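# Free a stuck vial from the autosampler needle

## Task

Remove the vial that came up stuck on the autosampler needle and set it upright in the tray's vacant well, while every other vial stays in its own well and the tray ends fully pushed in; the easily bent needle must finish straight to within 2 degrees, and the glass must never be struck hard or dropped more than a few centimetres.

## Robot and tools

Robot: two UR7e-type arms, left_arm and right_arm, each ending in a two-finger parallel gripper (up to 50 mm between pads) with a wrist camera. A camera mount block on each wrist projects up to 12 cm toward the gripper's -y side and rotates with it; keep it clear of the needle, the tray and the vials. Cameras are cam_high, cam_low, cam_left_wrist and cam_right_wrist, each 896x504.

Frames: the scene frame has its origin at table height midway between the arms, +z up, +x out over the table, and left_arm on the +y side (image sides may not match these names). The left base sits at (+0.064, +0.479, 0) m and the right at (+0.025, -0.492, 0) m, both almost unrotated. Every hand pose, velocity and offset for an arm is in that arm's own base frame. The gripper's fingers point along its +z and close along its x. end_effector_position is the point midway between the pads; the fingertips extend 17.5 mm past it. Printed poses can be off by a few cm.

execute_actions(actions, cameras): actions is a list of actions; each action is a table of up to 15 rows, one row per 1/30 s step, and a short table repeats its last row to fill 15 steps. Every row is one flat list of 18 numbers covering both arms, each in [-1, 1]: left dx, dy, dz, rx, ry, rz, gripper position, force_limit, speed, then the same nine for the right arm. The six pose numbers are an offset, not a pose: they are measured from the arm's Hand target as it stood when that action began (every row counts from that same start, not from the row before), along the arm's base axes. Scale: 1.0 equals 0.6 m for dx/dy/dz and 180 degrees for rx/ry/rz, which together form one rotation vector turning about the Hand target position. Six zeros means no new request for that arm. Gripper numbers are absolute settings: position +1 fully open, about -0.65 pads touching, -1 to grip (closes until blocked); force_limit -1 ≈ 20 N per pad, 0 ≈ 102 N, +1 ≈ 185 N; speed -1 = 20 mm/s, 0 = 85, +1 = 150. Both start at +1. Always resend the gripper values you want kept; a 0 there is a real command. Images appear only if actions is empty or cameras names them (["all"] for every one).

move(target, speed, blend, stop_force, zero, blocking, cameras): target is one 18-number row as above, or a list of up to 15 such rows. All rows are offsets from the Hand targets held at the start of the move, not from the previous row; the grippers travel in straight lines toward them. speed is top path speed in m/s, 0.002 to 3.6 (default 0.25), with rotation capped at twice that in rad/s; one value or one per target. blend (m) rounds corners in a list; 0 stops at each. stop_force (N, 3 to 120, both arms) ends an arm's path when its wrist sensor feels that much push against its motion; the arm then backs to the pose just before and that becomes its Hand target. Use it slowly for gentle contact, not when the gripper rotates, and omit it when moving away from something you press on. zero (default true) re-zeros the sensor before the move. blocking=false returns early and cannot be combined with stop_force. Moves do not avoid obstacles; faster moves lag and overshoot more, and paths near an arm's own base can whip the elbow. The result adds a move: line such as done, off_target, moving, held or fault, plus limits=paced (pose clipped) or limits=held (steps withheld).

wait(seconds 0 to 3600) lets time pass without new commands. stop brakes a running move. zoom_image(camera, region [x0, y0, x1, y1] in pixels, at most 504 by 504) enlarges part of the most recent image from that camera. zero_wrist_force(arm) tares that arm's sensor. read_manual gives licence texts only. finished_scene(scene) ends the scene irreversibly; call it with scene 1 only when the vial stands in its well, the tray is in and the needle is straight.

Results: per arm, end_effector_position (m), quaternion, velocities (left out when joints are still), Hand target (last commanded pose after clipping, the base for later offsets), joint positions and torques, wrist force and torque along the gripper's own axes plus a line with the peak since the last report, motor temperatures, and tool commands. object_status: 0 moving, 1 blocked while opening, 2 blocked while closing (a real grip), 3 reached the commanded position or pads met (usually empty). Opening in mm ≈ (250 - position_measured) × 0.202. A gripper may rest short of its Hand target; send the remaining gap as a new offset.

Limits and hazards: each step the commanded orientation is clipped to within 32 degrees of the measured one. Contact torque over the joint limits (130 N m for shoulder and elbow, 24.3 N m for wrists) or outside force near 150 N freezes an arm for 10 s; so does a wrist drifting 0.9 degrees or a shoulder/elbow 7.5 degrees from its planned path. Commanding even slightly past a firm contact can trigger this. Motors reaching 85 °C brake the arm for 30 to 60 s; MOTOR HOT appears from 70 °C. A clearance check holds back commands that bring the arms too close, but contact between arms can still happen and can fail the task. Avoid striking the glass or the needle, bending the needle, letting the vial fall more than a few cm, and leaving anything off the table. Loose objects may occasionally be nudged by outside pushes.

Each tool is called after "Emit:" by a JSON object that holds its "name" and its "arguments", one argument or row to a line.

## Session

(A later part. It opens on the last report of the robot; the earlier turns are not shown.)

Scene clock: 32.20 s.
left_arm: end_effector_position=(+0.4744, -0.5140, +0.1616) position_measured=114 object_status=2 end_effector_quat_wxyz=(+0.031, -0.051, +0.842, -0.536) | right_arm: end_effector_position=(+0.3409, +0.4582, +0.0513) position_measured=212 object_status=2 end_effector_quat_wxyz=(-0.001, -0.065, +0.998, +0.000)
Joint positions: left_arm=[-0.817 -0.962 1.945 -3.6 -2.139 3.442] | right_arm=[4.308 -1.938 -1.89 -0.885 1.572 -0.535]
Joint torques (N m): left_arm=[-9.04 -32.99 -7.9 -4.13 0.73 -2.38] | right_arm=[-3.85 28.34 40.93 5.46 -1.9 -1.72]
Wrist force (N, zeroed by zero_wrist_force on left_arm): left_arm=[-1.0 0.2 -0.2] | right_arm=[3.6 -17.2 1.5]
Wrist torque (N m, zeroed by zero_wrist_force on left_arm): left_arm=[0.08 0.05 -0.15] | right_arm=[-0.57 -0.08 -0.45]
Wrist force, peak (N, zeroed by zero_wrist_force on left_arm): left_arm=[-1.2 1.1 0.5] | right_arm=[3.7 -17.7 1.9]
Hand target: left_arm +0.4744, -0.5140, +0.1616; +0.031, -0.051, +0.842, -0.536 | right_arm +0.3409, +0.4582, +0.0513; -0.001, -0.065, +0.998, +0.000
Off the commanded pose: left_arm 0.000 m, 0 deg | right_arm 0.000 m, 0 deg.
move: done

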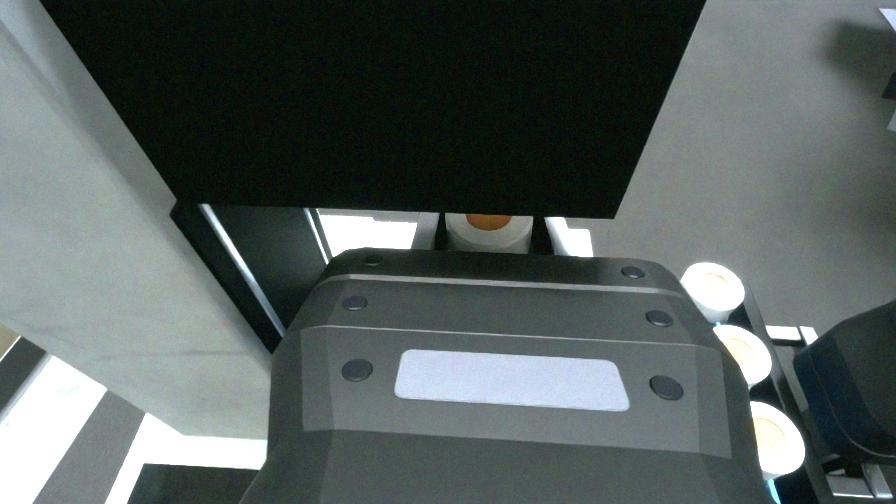

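Emit:
{"name": "move", "arguments": {
  "target": [0,0,-0.02,0,0,0,-1,-0.7,-1,0,0,0,0,0,0,-1,-0.8,-0.9],
  "speed": 0.02,
  "cameras": ["cam_left_wrist"]
}}

Emit:
{"name": "zoom_image", "arguments": {
  "camera": "cam_left_wrist",
  "region": [410, 150, 570, 270]
}}

Scene clock: 34.00 s.
left_arm: end_effector_position=(+0.4744, -0.5140, +0.1494) position_measured=114 object_status=2 end_effector_quat_wxyz=(+0.031, -0.051, +0.842, -0.536) | right_arm: end_effector_position=(+0.3409, +0.4582, +0.0513) position_measured=212 object_status=2 end_effector_quat_wxyz=(-0.001, -0.065, +0.998, +0.000)
Joint positions: left_arm=[-0.817 -0.936 1.946 -3.627 -2.139 3.442] | right_arm=[4.308 -1.938 -1.89 -0.885 1.572 -0.535]
Joint torques (N m): left_arm=[-9.21 -50.72 -9.48 -1.05 0.71 -1.51] | right_arm=[-4.86 26.7 40.27 5.48 -1.84 -1.56]
Wrist force (N, zeroed by zero_wrist_force on left_arm): left_arm=[-0.1 0.1 0.0] | right_arm=[3.8 -17.3 1.6]
Wrist torque (N m, zeroed by zero_wrist_force on left_arm): left_arm=[0.06 0.01 -0.14] | right_arm=[-0.57 -0.11 -0.45]
Wrist force, peak (N, zeroed by zero_wrist_force on left_arm): left_arm=[-1.0 -0.7 -0.5] | right_arm=[3.2 -17.6 1.5]
Hand target: left_arm +0.4744, -0.5140, +0.1496; +0.031, -0.051, +0.842, -0.536 | right_arm +0.3409, +0.4582, +0.0513; -0.001, -0.065, +0.998, +0.000
Off the commanded pose: left_arm 0.000 m, 0 deg | right_arm 0.000 m, 0 deg.
move: done

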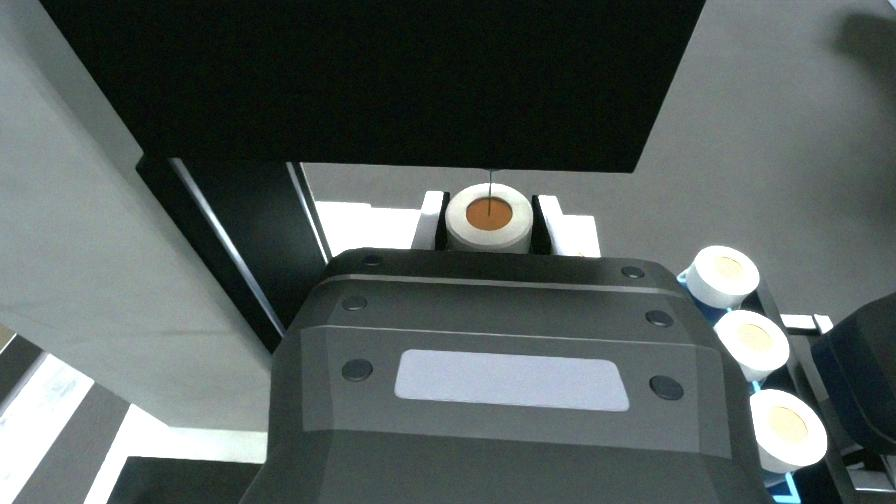

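Scaled by 3.150 from the camera's image (finer frame: 1280x720).

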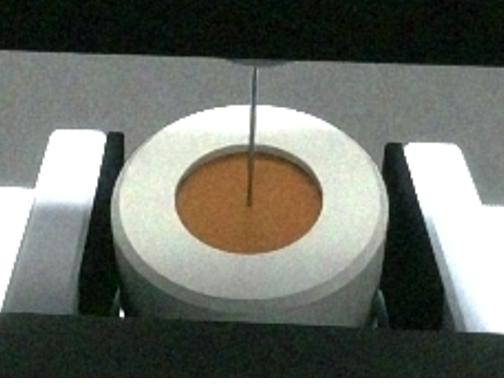

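Emit:
{"name": "move", "arguments": {
  "target": [0,0,-0.0833,0,0,0,-1,-0.7,-1,0,0,0,0,0,0,-1,-0.8,-0.9],
  "speed": 0.03,
  "stop_force": 12,
  "cameras": ["cam_left_wrist","cam_low"]
}}

Emit:
{"name": "zoom_image", "arguments": {
  "camera": "cam_left_wrist",
  "region": [330, 0, 650, 270]
}}

Scene clock: 37.10 s.
left_arm: end_effector_position=(+0.4744, -0.5140, +0.0996) position_measured=114 object_status=2 end_effector_quat_wxyz=(+0.031, -0.051, +0.842, -0.536) | right_arm: end_effector_position=(+0.3409, +0.4582, +0.0513) position_measured=212 object_status=2 end_effector_quat_wxyz=(-0.001, -0.065, +0.998, +0.000)
Joint positions: left_arm=[-0.817 -0.826 1.942 -3.732 -2.139 3.442] | right_arm=[4.308 -1.938 -1.89 -0.885 1.572 -0.535]
Joint torques (N m): left_arm=[-5.68 -53.72 -6.67 -1.16 0.47 -0.09] | right_arm=[-3.99 26.71 41.48 5.52 -1.84 -1.44]
Wrist force (N, zeroed by zero_wrist_force on left_arm): left_arm=[0.0 0.3 0.2] | right_arm=[3.5 -17.5 1.6]
Wrist torque (N m, zeroed by zero_wrist_force on left_arm): left_arm=[0.05 0.00 -0.13] | right_arm=[-0.60 -0.07 -0.45]
Wrist force, peak (N, zeroed by zero_wrist_force on left_arm): left_arm=[-0.3 1.6 0.7] | right_arm=[3.4 -17.7 1.7]
Hand target: left_arm +0.4744, -0.5140, +0.0996; +0.031, -0.051, +0.842, -0.536 | right_arm +0.3409, +0.4582, +0.0513; -0.001, -0.065, +0.998, +0.000
Off the commanded pose: left_arm 0.000 m, 0 deg | right_arm 0.000 m, 0 deg.
move: done
Images, in order (width x height): cam_low 896x504, cam_left_wrist 896x504.

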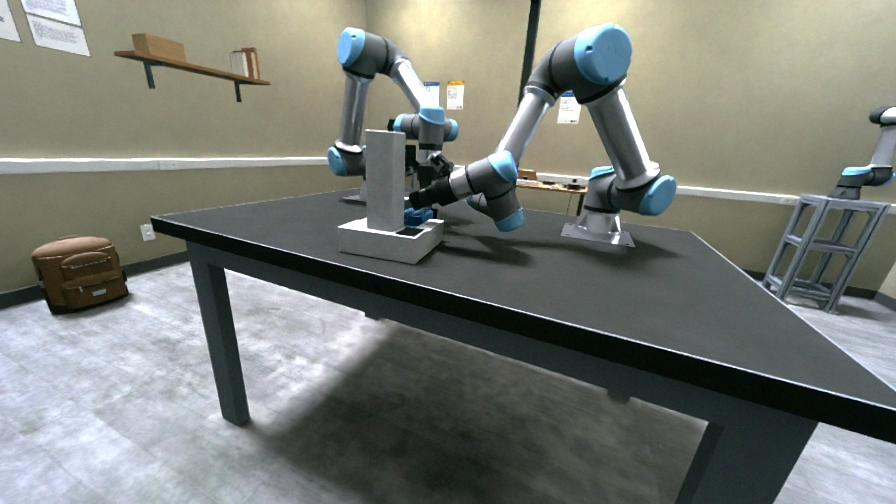

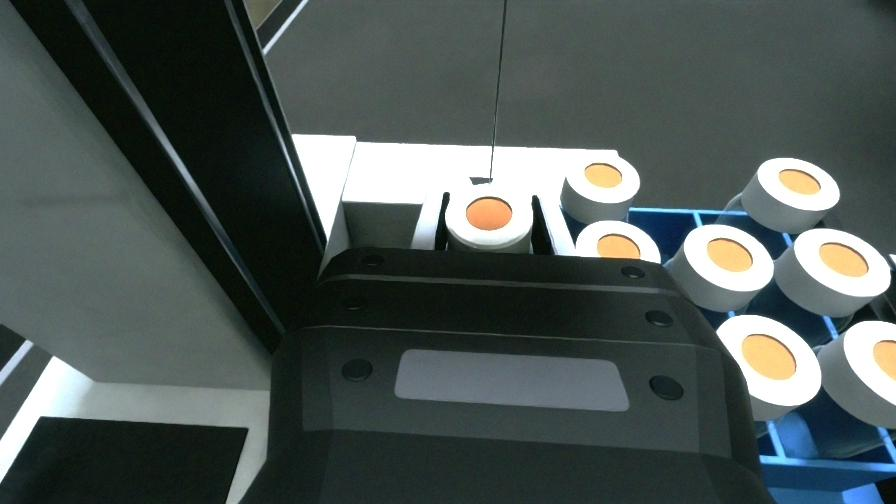

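Scaled by 1.575 from the camera's image (finer frame: 1280x720).

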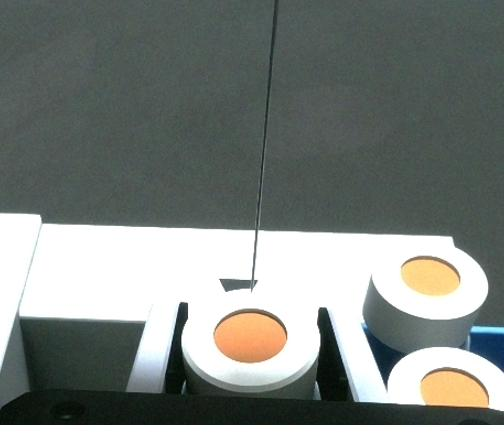

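Emit:
{"name": "move", "arguments": {
  "target": [
    [-0.0056,0.0463,0,0,0,0,-1,-0.7,-1,0,0,0,0,0,0,-1,-0.8,-0.9],
    [-0.0056,0.0463,0.09,0,0,0,-1,-0.7,-1,0,0,0,0,0,0,-1,-0.8,-0.9]
  ],
  "speed": 0.05,
  "stop_force": 12,
  "cameras": ["cam_left_wrist","cam_low"]
}}

Emit:
{"name": "zoom_image", "arguments": {
  "camera": "cam_low",
  "region": [380, 150, 460, 250]
}}

Scene clock: 42.40 s.
left_arm: end_effector_position=(+0.4711, -0.4862, +0.1536) position_measured=114 object_status=2 end_effector_quat_wxyz=(+0.031, -0.051, +0.842, -0.536) | right_arm: end_effector_position=(+0.3409, +0.4582, +0.0513) position_measured=212 object_status=2 end_effector_quat_wxyz=(-0.001, -0.065, +0.998, +0.000)
Joint positions: left_arm=[-0.783 -0.972 2.001 -3.635 -2.168 3.462] | right_arm=[4.308 -1.938 -1.89 -0.885 1.572 -0.535]
Joint torques (N m): left_arm=[-8.04 -31.51 -21.24 -2.66 0.69 2.13] | right_arm=[-3.94 27.32 41.15 5.5 -1.86 -1.37]
Wrist force (N, zeroed by zero_wrist_force on left_arm): left_arm=[0.1 0.5 0.1] | right_arm=[3.7 -17.3 1.8]
Wrist torque (N m, zeroed by zero_wrist_force on left_arm): left_arm=[0.05 -0.02 -0.09] | right_arm=[-0.57 -0.09 -0.45]
Wrist force, peak (N, zeroed by zero_wrist_force on left_arm): left_arm=[0.2 1.8 -0.2] | right_arm=[3.6 -17.7 1.5]
Hand target: left_arm +0.4711, -0.4862, +0.1536; +0.031, -0.051, +0.842, -0.536 | right_arm +0.3409, +0.4582, +0.0513; -0.001, -0.065, +0.998, +0.000
Off the commanded pose: left_arm 0.000 m, 0 deg | right_arm 0.000 m, 0 deg.
move: done
Images, in order (width x height): cam_low 896x504, cam_left_wrist 896x504.

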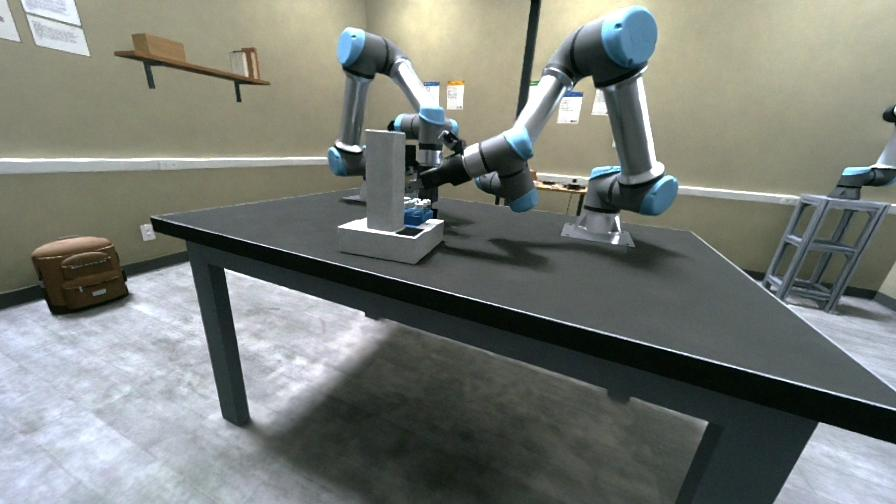

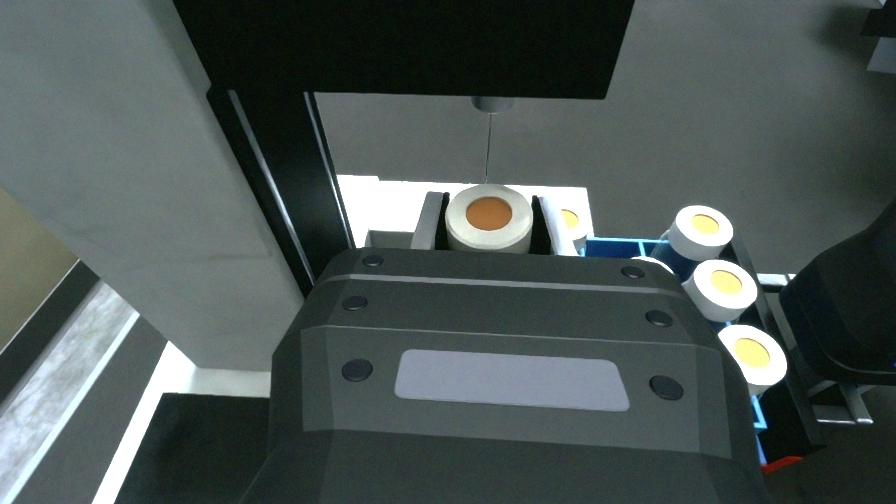

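Scaled by 5.040 from the camera's image (finer frame: 1280x720).

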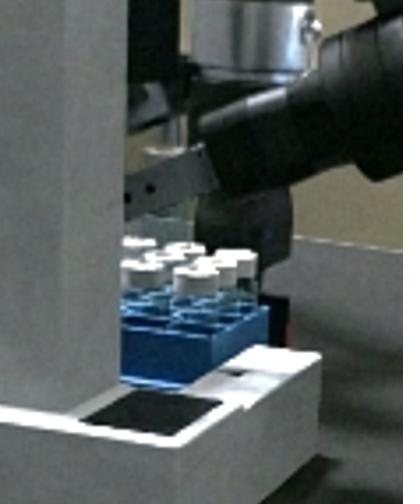

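Emit:
{"name": "move", "arguments": {
  "target": [
    [-0.1067,-0.0,0.012,0,0,0,-1,-0.7,-1,0,0,0,0,0,0,-1,-0.8,-0.9],
    [-0.102,-0.04,0.012,0,0,0,-1,-0.7,-1,0,0,0,0,0,0,-1,-0.8,-0.9]
  ],
  "speed": 0.06,
  "blend": [0.005,0],
  "cameras": ["cam_left_wrist","cam_low","cam_right_wrist"]
}}

Emit:
{"name": "zoom_image", "arguments": {
  "camera": "cam_low",
  "region": [390, 160, 450, 230]
}}

Emit:
{"name": "zoom_image", "arguments": {
  "camera": "cam_left_wrist",
  "region": [360, 80, 640, 270]
}}

Scene clock: 45.90 s.
left_arm: end_effector_position=(+0.4098, -0.5103, +0.1606) position_measured=114 object_status=2 end_effector_quat_wxyz=(+0.031, -0.051, +0.842, -0.536) | right_arm: end_effector_position=(+0.3409, +0.4582, +0.0513) position_measured=212 object_status=2 end_effector_quat_wxyz=(-0.001, -0.065, +0.998, +0.000)
Joint positions: left_arm=[-0.914 -1.032 2.106 -3.717 -2.054 3.387] | right_arm=[4.308 -1.938 -1.89 -0.885 1.572 -0.535]
Joint torques (N m): left_arm=[9.51 -47.17 -7.33 -4.43 -1.84 2.22] | right_arm=[-3.91 27.38 41.03 5.69 -1.79 -1.34]
Wrist force (N, zeroed by zero_wrist_force on left_arm): left_arm=[-0.3 0.7 0.3] | right_arm=[3.2 -17.4 1.5]
Wrist torque (N m, zeroed by zero_wrist_force on left_arm): left_arm=[0.14 0.03 0.10] | right_arm=[-0.59 -0.03 -0.45]
Wrist force, peak (N, zeroed by zero_wrist_force on left_arm): left_arm=[-1.4 0.5 0.1] | right_arm=[3.9 -17.7 1.7]
Hand target: left_arm +0.4099, -0.5102, +0.1608; +0.031, -0.051, +0.842, -0.536 | right_arm +0.3409, +0.4582, +0.0513; -0.001, -0.065, +0.998, +0.000
Off the commanded pose: left_arm 0.000 m, 0 deg | right_arm 0.000 m, 0 deg.
move: done
Images, in order (width x height): cam_low 896x504, cam_left_wrist 896x504, cam_right_wrist 896x504.

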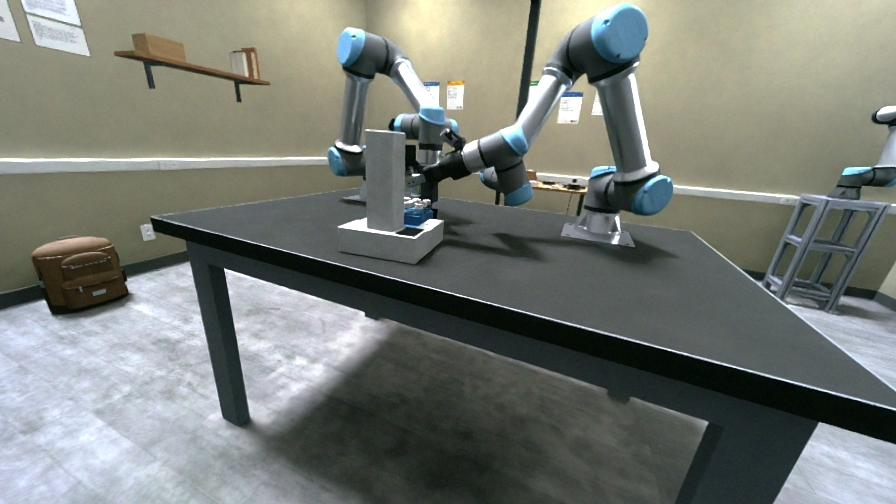

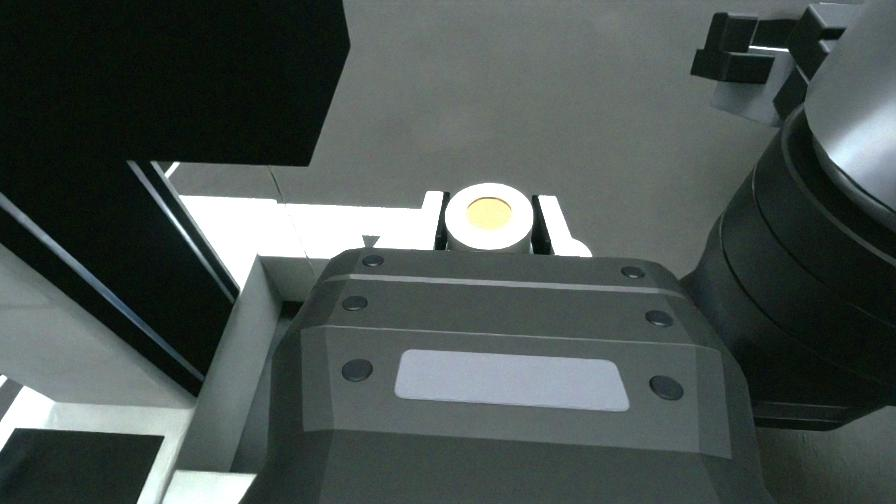

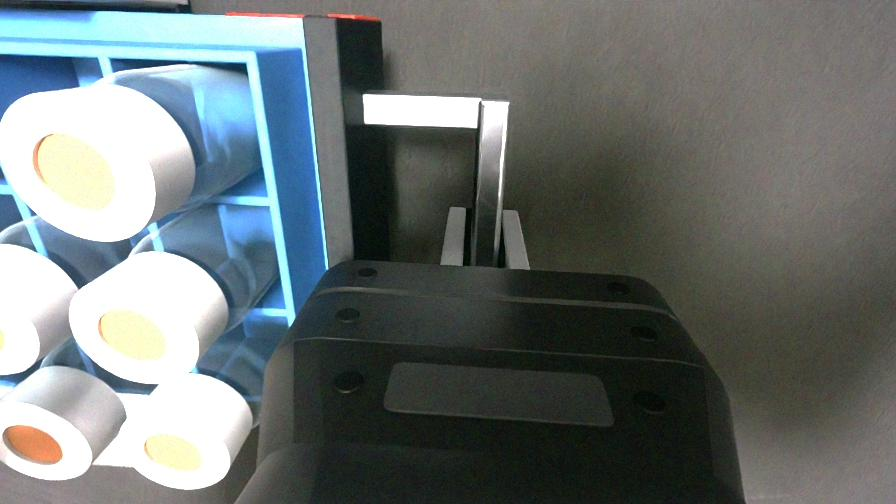

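Scaled by 7.200 from the camera's image (finer frame: 1280x720).

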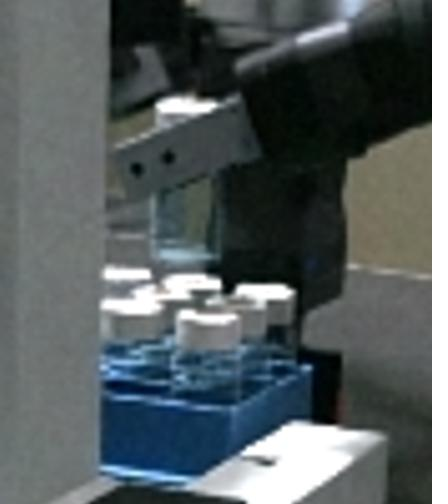

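Scaled by 1.800 from the camera's image (finer frame: 1280x720).

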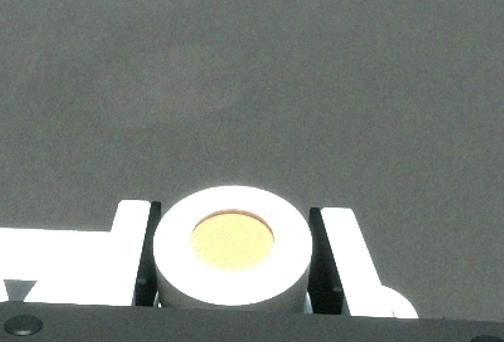

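Emit:
{"name": "move", "arguments": {
  "target": [-0.009,-0.0712,0,0,0,0,-1,-0.7,-1,0,0,0,0,0,0,-1,-0.8,-0.9],
  "speed": 0.06,
  "cameras": ["cam_left_wrist","cam_low","cam_high","cam_right_wrist"]
}}

Emit:
{"name": "zoom_image", "arguments": {
  "camera": "cam_low",
  "region": [390, 160, 450, 230]
}}

Emit:
{"name": "zoom_image", "arguments": {
  "camera": "cam_left_wrist",
  "region": [360, 80, 640, 270]
}}

Emit:
{"name": "zoom_image", "arguments": {
  "camera": "cam_high",
  "region": [370, 190, 460, 290]
}}

Scene clock: 47.97 s.
left_arm: end_effector_position=(+0.4044, -0.5531, +0.1606) position_measured=114 object_status=2 end_effector_quat_wxyz=(+0.031, -0.051, +0.842, -0.536) end_effector_velocity=(+0.000, +0.004, +0.000) end_effector_angular_velocity=(+0.000, +0.001, -0.003) | right_arm: end_effector_position=(+0.3409, +0.4582, +0.0513) position_measured=212 object_status=2 end_effector_quat_wxyz=(-0.001, -0.065, +0.998, +0.000)
Joint positions: left_arm=[-0.977 -0.998 2.036 -3.696 -1.998 3.353] | right_arm=[4.308 -1.938 -1.89 -0.885 1.572 -0.535]
Joint velocities: left_arm=[0.005 -0.003 0.007 -0.002 -0.007 0.003] | right_arm=[within noise]
Joint torques (N m): left_arm=[7.45 -48.25 -8.38 -4.22 -1.68 2.23] | right_arm=[-3.69 26.94 39.56 5.55 -1.81 -1.15]
Wrist force (N, zeroed by zero_wrist_force on left_arm): left_arm=[-0.2 0.9 -0.1] | right_arm=[3.7 -17.5 1.5]
Wrist torque (N m, zeroed by zero_wrist_force on left_arm): left_arm=[0.13 -0.02 0.07] | right_arm=[-0.61 -0.09 -0.45]
Wrist force, peak (N, zeroed by zero_wrist_force on left_arm): left_arm=[-0.8 1.5 -0.5] | right_arm=[3.7 -17.6 1.9]
Hand target: left_arm +0.4045, -0.5529, +0.1608; +0.031, -0.051, +0.842, -0.536 | right_arm +0.3409, +0.4582, +0.0513; -0.001, -0.065, +0.998, +0.000
Off the commanded pose: left_arm 0.000 m, 0 deg | right_arm 0.000 m, 0 deg.
move: done

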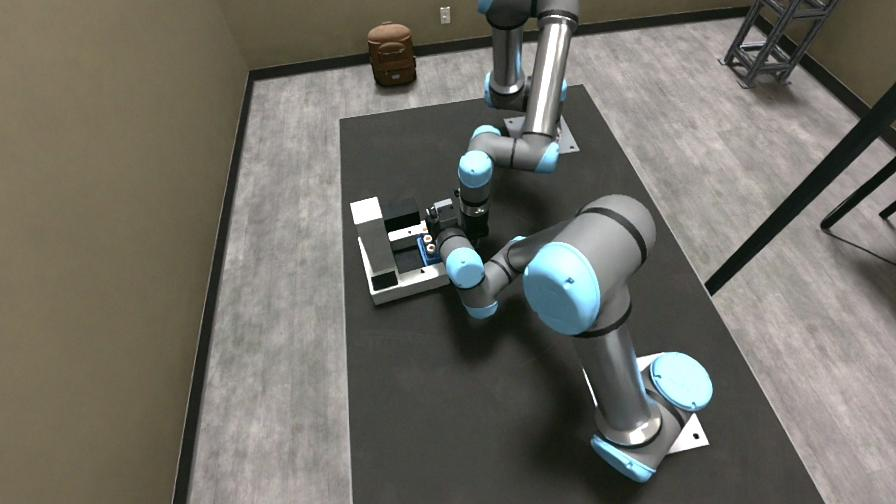

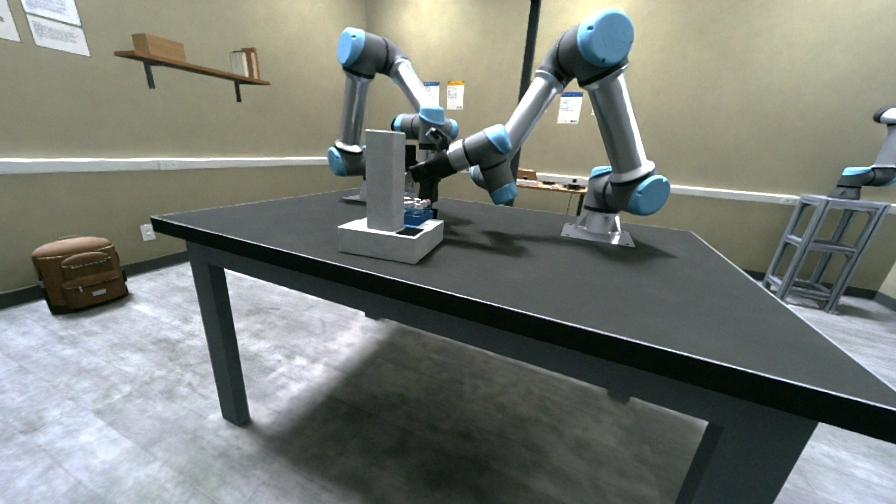

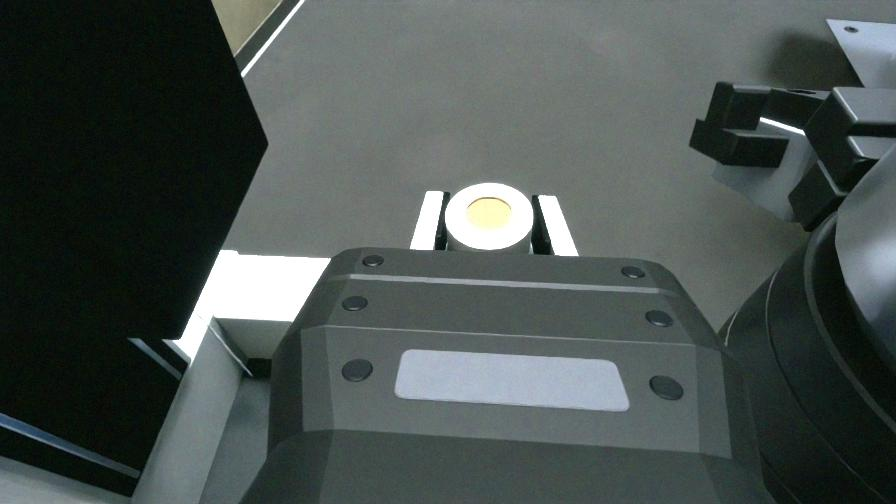

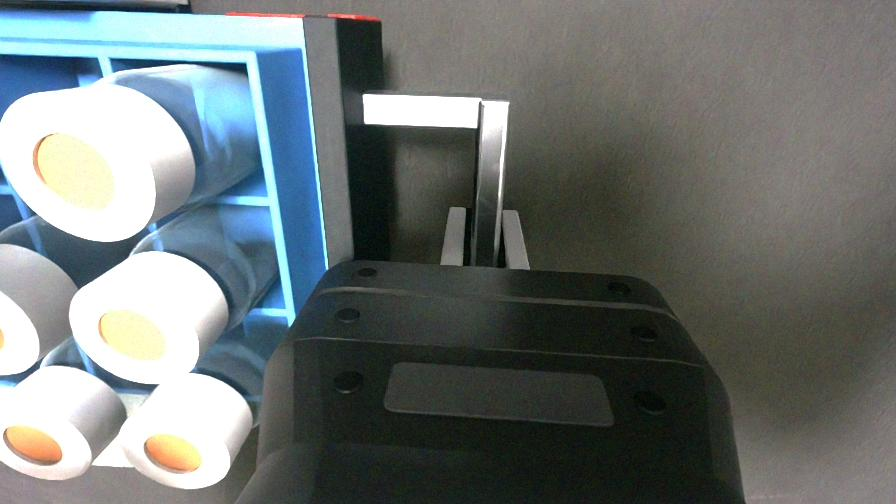

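Scaled by 7.200 from the camera's image (finer frame: 1280x720).

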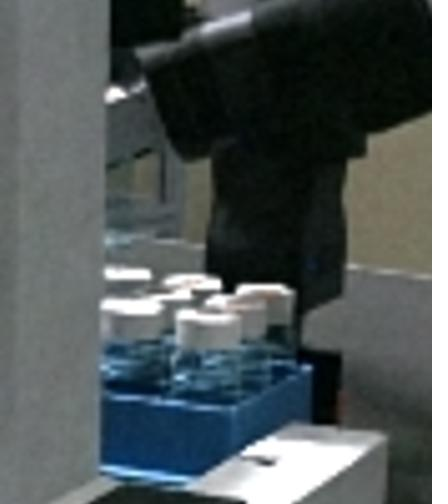

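Scaled by 1.800 from the camera's image (finer frame: 1280x720).

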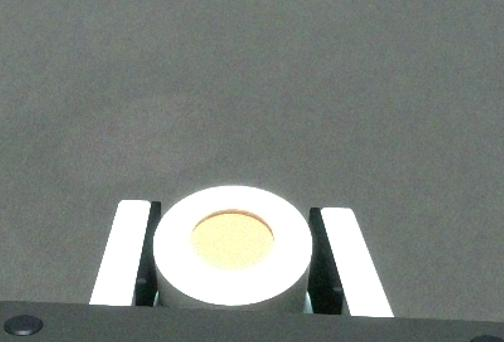

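Scaled by 5.040 from the camera's image (finer frame: 1280x720).

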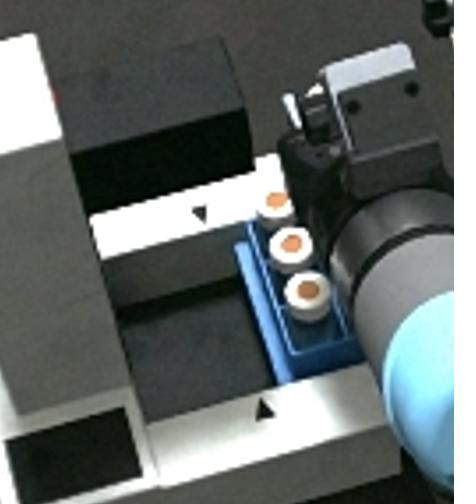

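Emit:
{"name": "move", "arguments": {
  "target": [0.002,-0.0035,-0.015,0,0,0,-1,-0.7,-1,0,0,0,0,0,0,-1,-0.8,-0.9],
  "speed": 0.03
}}

Emit:
{"name": "move", "arguments": {
  "target": [0,0,-0.05,0,0,0,-1,-0.7,-1,0,0,0,0,0,0,-1,-0.8,-0.9],
  "speed": 0.01,
  "stop_force": 4
}}

Scene clock: 50.13 s.
left_arm: end_effector_position=(+0.4057, -0.5551, +0.1517) position_measured=114 object_status=2 end_effector_quat_wxyz=(+0.031, -0.051, +0.842, -0.536) end_effector_velocity=(+0.000, +0.000, +0.003) end_effector_angular_velocity=(-0.001, -0.001, +0.001) | right_arm: end_effector_position=(+0.3409, +0.4582, +0.0513) position_measured=212 object_status=2 end_effector_quat_wxyz=(-0.001, -0.065, +0.998, +0.000)
Joint positions: left_arm=[-0.977 -0.975 2.03 -3.714 -1.998 3.354] | right_arm=[4.308 -1.938 -1.89 -0.885 1.572 -0.535]
Joint velocities: left_arm=[-0.001 -0.006 0 0.005 0.001 -0.001] | right_arm=[within noise]
Joint torques (N m): left_arm=[-8.81 -49.81 -9.48 -1.33 0.84 -2.33] | right_arm=[-3.98 27 40.01 5.55 -1.65 -1.4]
Wrist force (N, zeroed by zero_wrist_force on left_arm): left_arm=[-0.2 0.5 0.0] | right_arm=[3.8 -17.3 1.6]
Wrist torque (N m, zeroed by zero_wrist_force on left_arm): left_arm=[0.09 -0.01 0.02] | right_arm=[-0.57 -0.10 -0.46]
Wrist force, peak (N, zeroed by zero_wrist_force on left_arm): left_arm=[-0.1 1.1 0.4] | right_arm=[3.3 -17.7 1.7]
Hand target: left_arm +0.4057, -0.5550, +0.1518; +0.031, -0.051, +0.842, -0.536 | right_arm +0.3409, +0.4582, +0.0513; -0.001, -0.065, +0.998, +0.000
Off the commanded pose: left_arm 0.000 m, 0 deg | right_arm 0.000 m, 0 deg.
move: done

Scene clock: 53.70 s.
left_arm: end_effector_position=(+0.4057, -0.5550, +0.1265) position_measured=114 object_status=2 end_effector_quat_wxyz=(+0.031, -0.051, +0.842, -0.536) | right_arm: end_effector_position=(+0.3409, +0.4582, +0.0513) position_measured=212 object_status=2 end_effector_quat_wxyz=(-0.001, -0.065, +0.998, +0.000)
Joint positions: left_arm=[-0.977 -0.916 2.03 -3.773 -1.998 3.354] | right_arm=[4.308 -1.938 -1.89 -0.885 1.572 -0.535]
Joint torques (N m): left_arm=[-8.84 -50.01 -5.68 -3.87 -1.31 -2.52] | right_arm=[-3.38 29.85 40.45 6.05 -1.76 -1.19]
Wrist force (N, zeroed by zero_wrist_force on left_arm): left_arm=[-1.7 -0.2 -0.4] | right_arm=[3.7 -16.4 1.2]
Wrist torque (N m, zeroed by zero_wrist_force on left_arm): left_arm=[0.10 -0.07 0.08] | right_arm=[-0.50 -0.07 -0.43]
Wrist force, peak (N, zeroed by zero_wrist_force on left_arm): left_arm=[-4.7 -6.0 -2.9] | right_arm=[4.0 -17.4 2.5]
Hand target: left_arm +0.4057, -0.5550, +0.1265; +0.031, -0.051, +0.842, -0.536 (not the last commanded pose) | right_arm +0.3409, +0.4582, +0.0513; -0.001, -0.065, +0.998, +0.000
Off the commanded pose: left_arm 0.005 m, 0 deg | right_arm 0.000 m, 0 deg.
move: contact (left_arm)

Emit:
{"name": "move", "arguments": {
  "target": [0.0015,0.0002,0.002,0,0,0,-1,-0.7,-1,0,0,0,0,0,0,-1,-0.8,-0.9],
  "speed": 0.02
}}

Emit:
{"name": "move", "arguments": {
  "target": [0,0,-0.017,0,0,0,-1,-0.7,-1,0,0,0,0,0,0,-1,-0.8,-0.9],
  "speed": 0.008,
  "stop_force": 5,
  "zero": false,
  "cameras": ["cam_left_wrist","cam_low","cam_right_wrist"]
}}

Emit:
{"name": "zoom_image", "arguments": {
  "camera": "cam_left_wrist",
  "region": [360, 80, 640, 270]
}}

Scene clock: 54.67 s.
left_arm: end_effector_position=(+0.4066, -0.5549, +0.1278) position_measured=114 object_status=2 end_effector_quat_wxyz=(+0.031, -0.051, +0.842, -0.536) | right_arm: end_effector_position=(+0.3409, +0.4582, +0.0513) position_measured=212 object_status=2 end_effector_quat_wxyz=(-0.001, -0.065, +0.998, +0.000)
Joint positions: left_arm=[-0.976 -0.918 2.028 -3.768 -2 3.354] | right_arm=[4.308 -1.938 -1.89 -0.885 1.572 -0.535]
Joint torques (N m): left_arm=[1.67 -33.19 -14.35 -4.43 0.73 2.38] | right_arm=[-3.19 34.05 40.31 6.5 -1.85 -1.27]
Wrist force (N, zeroed by zero_wrist_force on left_arm): left_arm=[-0.1 0.5 -0.1] | right_arm=[3.5 -17.0 0.6]
Wrist torque (N m, zeroed by zero_wrist_force on left_arm): left_arm=[0.08 -0.04 -0.11] | right_arm=[-0.56 -0.07 -0.45]
Wrist force, peak (N, zeroed by zero_wrist_force on left_arm): left_arm=[-2.3 -0.5 -0.5] | right_arm=[3.4 -17.2 0.8]
Hand target: left_arm +0.4066, -0.5549, +0.1277; +0.031, -0.051, +0.842, -0.536 | right_arm +0.3409, +0.4582, +0.0513; -0.001, -0.065, +0.998, +0.000
Off the commanded pose: left_arm 0.000 m, 0 deg | right_arm 0.000 m, 0 deg.
move: done

Scene clock: 55.87 s.
left_arm: end_effector_position=(+0.4066, -0.5549, +0.1253) position_measured=114 object_status=2 end_effector_quat_wxyz=(+0.031, -0.051, +0.842, -0.536) | right_arm: end_effector_position=(+0.3409, +0.4582, +0.0513) position_measured=212 object_status=2 end_effector_quat_wxyz=(-0.001, -0.065, +0.998, +0.000)
Joint positions: left_arm=[-0.976 -0.913 2.028 -3.774 -2 3.354] | right_arm=[4.308 -1.938 -1.89 -0.885 1.572 -0.535]
Joint torques (N m): left_arm=[-0.2 -50.52 -5.77 -2 0.8 2.06] | right_arm=[-2.91 36.9 40.78 6.88 -1.77 -1.22]
Wrist force (N, zeroed by zero_wrist_force on left_arm): left_arm=[-0.2 0.7 -0.3] | right_arm=[3.3 -17.0 1.3]
Wrist torque (N m, zeroed by zero_wrist_force on left_arm): left_arm=[0.14 -0.05 -0.11] | right_arm=[-0.56 -0.07 -0.44]
Wrist force, peak (N, zeroed by zero_wrist_force on left_arm): left_arm=[-1.8 -6.1 -3.0] | right_arm=[3.6 -17.2 3.2]
Hand target: left_arm +0.4066, -0.5549, +0.1253; +0.031, -0.051, +0.842, -0.536 (not the last commanded pose) | right_arm +0.3409, +0.4582, +0.0513; -0.001, -0.065, +0.998, +0.000
Off the commanded pose: left_arm 0.008 m, 0 deg | right_arm 0.000 m, 0 deg.
move: contact (left_arm)
Images, in order (width x height): cam_low 896x504, cam_left_wrist 896x504, cam_right_wrist 896x504.

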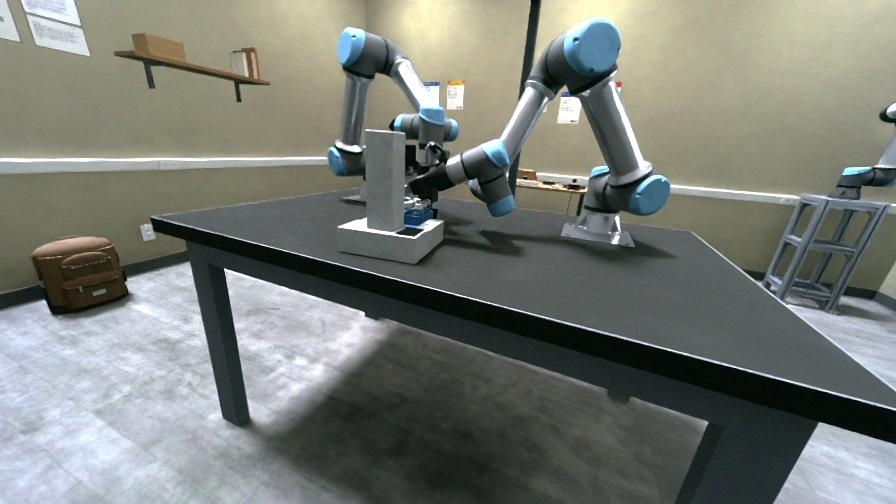

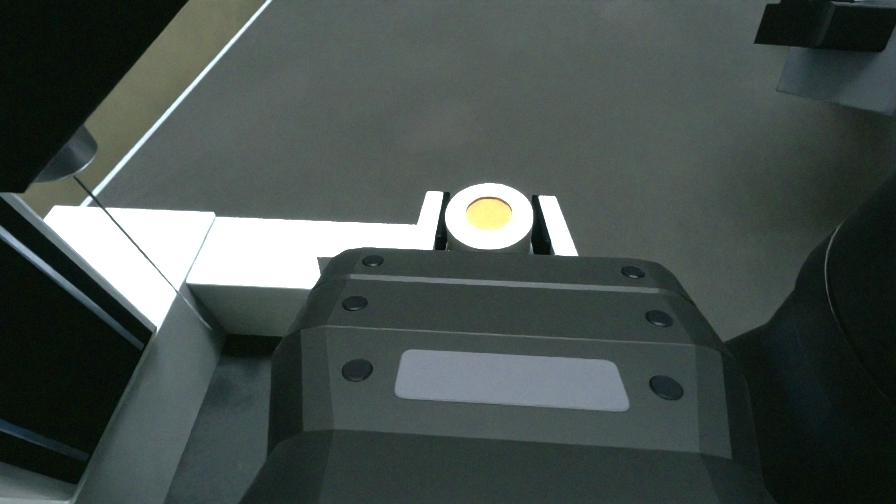

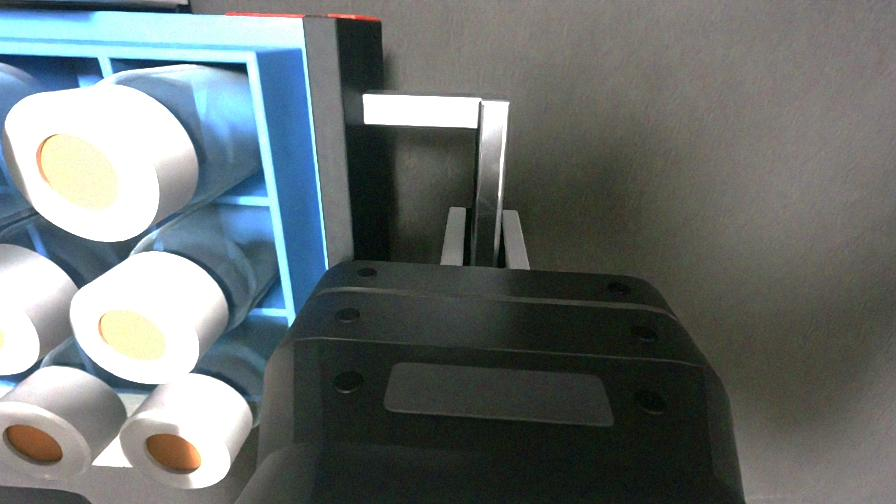

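Scaled by 1.800 from the camera's image (finer frame: 1280x720).

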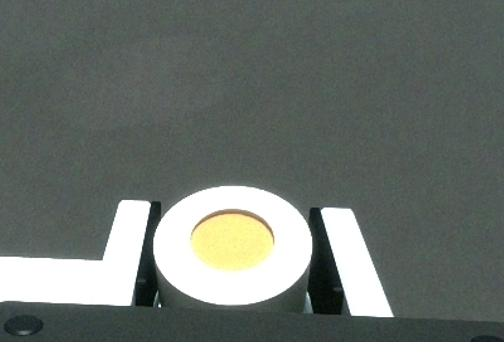

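Emit:
{"name": "move", "arguments": {
  "target": [
    [0,0,0.006,0,0,0,-1,-0.7,-1,0,0,0,0,0,0,-1,-0.8,-0.9],
    [0.0045,0.0006,0.006,0,0,0,-1,-0.7,-1,0,0,0,0,0,0,-1,-0.8,-0.9]
  ],
  "speed": 0.02
}}

Emit:
{"name": "move", "arguments": {
  "target": [0,0,-0.04,0,0,0,-1,-0.7,-1,0,0,0,0,0,0,-1,-0.8,-0.9],
  "speed": 0.01,
  "stop_force": 5,
  "cameras": ["cam_right_wrist"]
}}

Scene clock: 57.93 s.
left_arm: end_effector_position=(+0.4094, -0.5545, +0.1289) position_measured=114 object_status=2 end_effector_quat_wxyz=(+0.031, -0.051, +0.842, -0.536) | right_arm: end_effector_position=(+0.3409, +0.4582, +0.0513) position_measured=212 object_status=2 end_effector_quat_wxyz=(-0.001, -0.065, +0.998, +0.000)
Joint positions: left_arm=[-0.97 -0.919 2.023 -3.761 -2.004 3.357] | right_arm=[4.308 -1.938 -1.89 -0.885 1.572 -0.535]
Joint torques (N m): left_arm=[-9.09 -39.26 -6.02 -3.91 0.84 0.27] | right_arm=[-2.8 42.45 40.55 7.71 -1.55 -1.42]
Wrist force (N, zeroed by zero_wrist_force on left_arm): left_arm=[-0.4 0.5 0.0] | right_arm=[2.9 -17.1 0.9]
Wrist torque (N m, zeroed by zero_wrist_force on left_arm): left_arm=[0.09 0.01 -0.15] | right_arm=[-0.57 -0.01 -0.45]
Wrist force, peak (N, zeroed by zero_wrist_force on left_arm): left_arm=[-0.2 1.1 0.1] | right_arm=[3.3 -17.4 1.4]
Hand target: left_arm +0.4093, -0.5545, +0.1289; +0.031, -0.051, +0.842, -0.536 | right_arm +0.3409, +0.4582, +0.0513; -0.001, -0.065, +0.998, +0.000
Off the commanded pose: left_arm 0.000 m, 0 deg | right_arm 0.000 m, 0 deg.
move: done

Scene clock: 60.40 s.
left_arm: end_effector_position=(+0.4093, -0.5545, +0.1122) position_measured=114 object_status=2 end_effector_quat_wxyz=(+0.031, -0.051, +0.842, -0.536) | right_arm: end_effector_position=(+0.3409, +0.4582, +0.0513) position_measured=212 object_status=2 end_effector_quat_wxyz=(-0.001, -0.065, +0.998, +0.000)
Joint positions: left_arm=[-0.971 -0.88 2.021 -3.798 -2.004 3.357] | right_arm=[4.308 -1.938 -1.89 -0.885 1.572 -0.535]
Joint torques (N m): left_arm=[-7.32 -47.38 -3.15 -2.57 0.65 -2.09] | right_arm=[-2.49 50.7 38.8 8.08 -1.63 -1.21]
Wrist force (N, zeroed by zero_wrist_force on left_arm): left_arm=[-1.1 -4.5 -2.5] | right_arm=[3.4 -17.1 1.7]
Wrist torque (N m, zeroed by zero_wrist_force on left_arm): left_arm=[0.03 -0.01 -0.17] | right_arm=[-0.58 -0.04 -0.46]
Wrist force, peak (N, zeroed by zero_wrist_force on left_arm): left_arm=[-1.7 -10.2 -5.0] | right_arm=[3.5 -17.4 3.3]
Hand target: left_arm +0.4093, -0.5545, +0.1122; +0.031, -0.051, +0.842, -0.536 (not the last commanded pose) | right_arm +0.3409, +0.4582, +0.0513; -0.001, -0.065, +0.998, +0.000
Off the commanded pose: left_arm 0.007 m, 0 deg | right_arm 0.000 m, 0 deg.
move: contact (left_arm)

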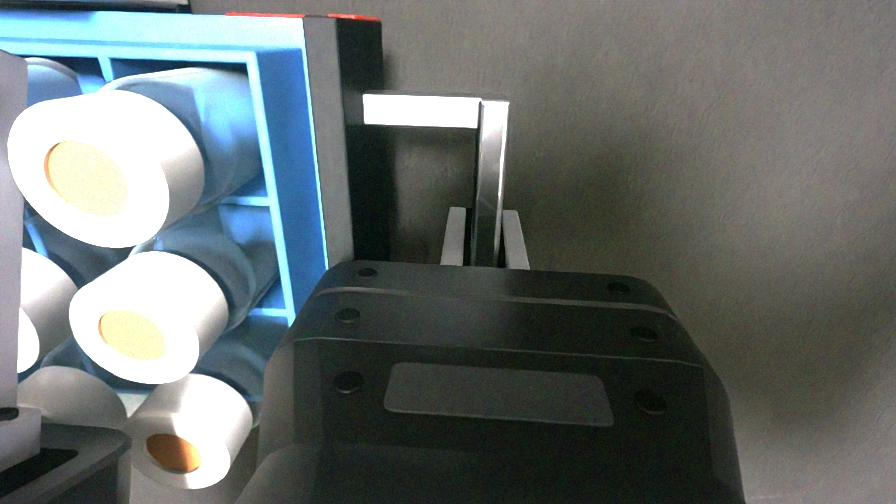

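Emit:
{"name": "move", "arguments": {
  "target": [
    [0,0,0.09,0,0,0,-1,-0.7,-1,0,0,0,0,0,0,-1,-0.8,-0.9],
    [-0.06,0.4242,0.09,0,0,0,-1,-0.7,-1,0,0,0,0,0,0,-1,-0.8,-0.9],
    [-0.0833,0.4242,-0.097,0,0,0,-1,-0.7,-1,0,0,0,0,0,0,-1,-0.8,-0.9]
  ],
  "speed": [0.05,0.15,0.1],
  "blend": [0.01,0.02,0],
  "cameras": ["cam_right_wrist","cam_high"]
}}

Emit:
{"name": "zero_wrist_force", "arguments": {
  "arm": "left_arm"
}}

Emit:
{"name": "move", "arguments": {
  "target": [0,0,-0.03,0,0,0,-1,-0.7,-1,0,0,0,0,0,0,-1,-0.8,-0.9],
  "speed": 0.01,
  "stop_force": 3,
  "cameras": ["cam_low"]
}}

Emit:
{"name": "zoom_image", "arguments": {
  "camera": "cam_low",
  "region": [400, 150, 520, 250]
}}

Scene clock: 65.97 s.
left_arm: end_effector_position=(+0.3593, -0.3001, +0.0541) position_measured=114 object_status=2 end_effector_quat_wxyz=(+0.031, -0.051, +0.842, -0.536) | right_arm: end_effector_position=(+0.3409, +0.4582, +0.0513) position_measured=212 object_status=2 end_effector_quat_wxyz=(-0.001, -0.065, +0.998, +0.000)
Joint positions: left_arm=[-0.604 -0.817 2.484 -4.194 -2.318 3.586] | right_arm=[4.308 -1.938 -1.89 -0.885 1.572 -0.535]
Joint torques (N m): left_arm=[7.41 -23.9 5.97 -3.66 -2.1 1.07] | right_arm=[-0.43 49.23 40.38 8.17 -1.58 -0.99]
Wrist force (N, zeroed by zero_wrist_force on left_arm): left_arm=[-0.4 0.8 0.7] | right_arm=[3.4 -17.0 1.4]
Wrist torque (N m, zeroed by zero_wrist_force on left_arm): left_arm=[0.14 0.09 0.08] | right_arm=[-0.58 -0.10 -0.43]
Wrist force, peak (N, zeroed by zero_wrist_force on left_arm): left_arm=[-1.2 -4.8 -2.4] | right_arm=[3.8 -17.3 1.7]
Hand target: left_arm +0.3593, -0.3000, +0.0540; +0.031, -0.051, +0.842, -0.536 | right_arm +0.3409, +0.4582, +0.0513; -0.001, -0.065, +0.998, +0.000
Off the commanded pose: left_arm 0.000 m, 0 deg | right_arm 0.000 m, 0 deg.
move: done
Images, in order (width x height): cam_high 896x504, cam_right_wrist 896x504.

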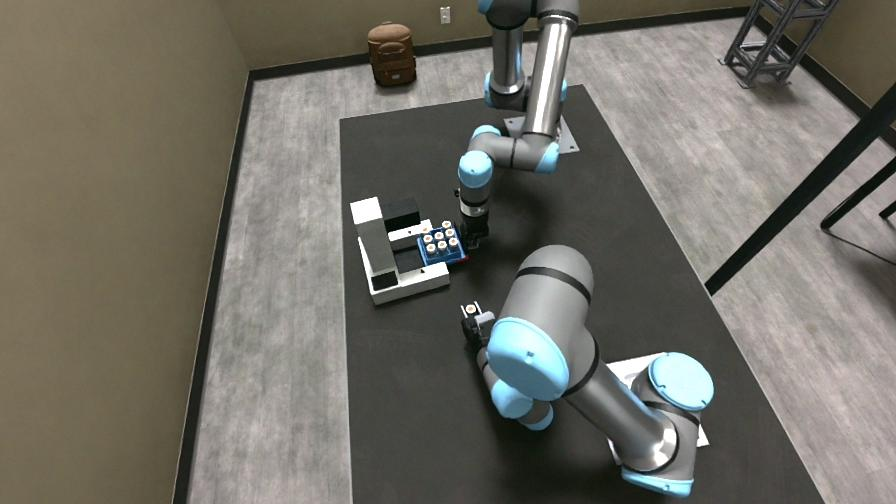

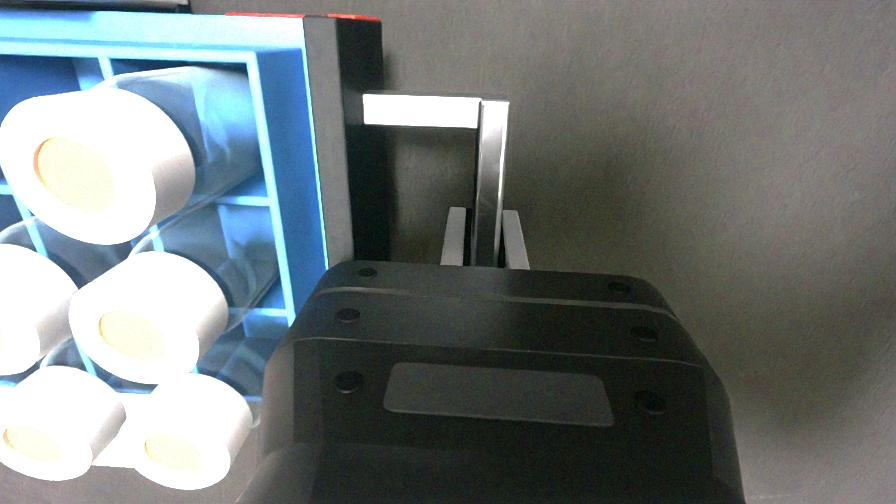

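Wrist force sensor zeroed.

Scene clock: 68.00 s.
left_arm: end_effector_position=(+0.3593, -0.3000, +0.0416) position_measured=114 object_status=2 end_effector_quat_wxyz=(+0.031, -0.051, +0.842, -0.536) | right_arm: end_effector_position=(+0.3409, +0.4582, +0.0513) position_measured=212 object_status=2 end_effector_quat_wxyz=(-0.001, -0.065, +0.998, +0.000)
Joint positions: left_arm=[-0.604 -0.77 2.473 -4.231 -2.318 3.586] | right_arm=[4.308 -1.938 -1.89 -0.885 1.572 -0.535]
Joint torques (N m): left_arm=[5.5 -40.79 7.69 -3.46 0.87 1.2] | right_arm=[0.35 47.47 39.24 7.91 -1.73 -1.03]
Wrist force (N, zeroed by zero_wrist_force on left_arm): left_arm=[0.1 -2.8 -1.5] | right_arm=[3.3 -17.0 1.3]
Wrist torque (N m, zeroed by zero_wrist_force on left_arm): left_arm=[-0.03 0.00 0.01] | right_arm=[-0.58 -0.09 -0.44]
Wrist force, peak (N, zeroed by zero_wrist_force on left_arm): left_arm=[2.0 -11.3 -5.3] | right_arm=[3.3 -17.3 1.4]
Hand target: left_arm +0.3593, -0.3000, +0.0416; +0.031, -0.051, +0.842, -0.536 (not the last commanded pose) | right_arm +0.3409, +0.4582, +0.0513; -0.001, -0.065, +0.998, +0.000
Off the commanded pose: left_arm 0.006 m, 0 deg | right_arm 0.000 m, 0 deg.
move: contact (left_arm)

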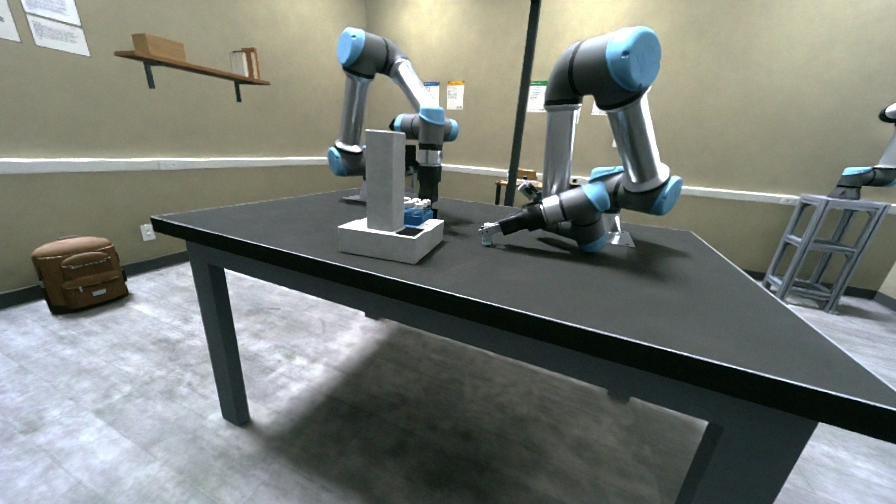

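Scaled by 4.200 from the camera's image (finer frame: 1280x720).

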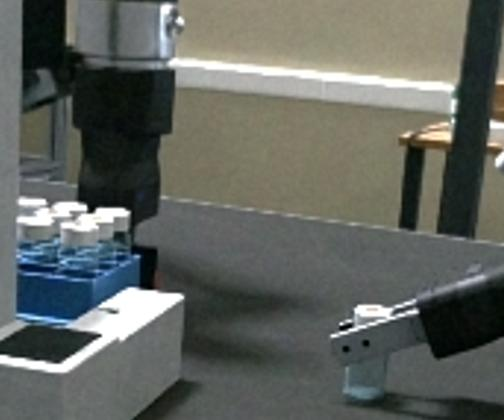

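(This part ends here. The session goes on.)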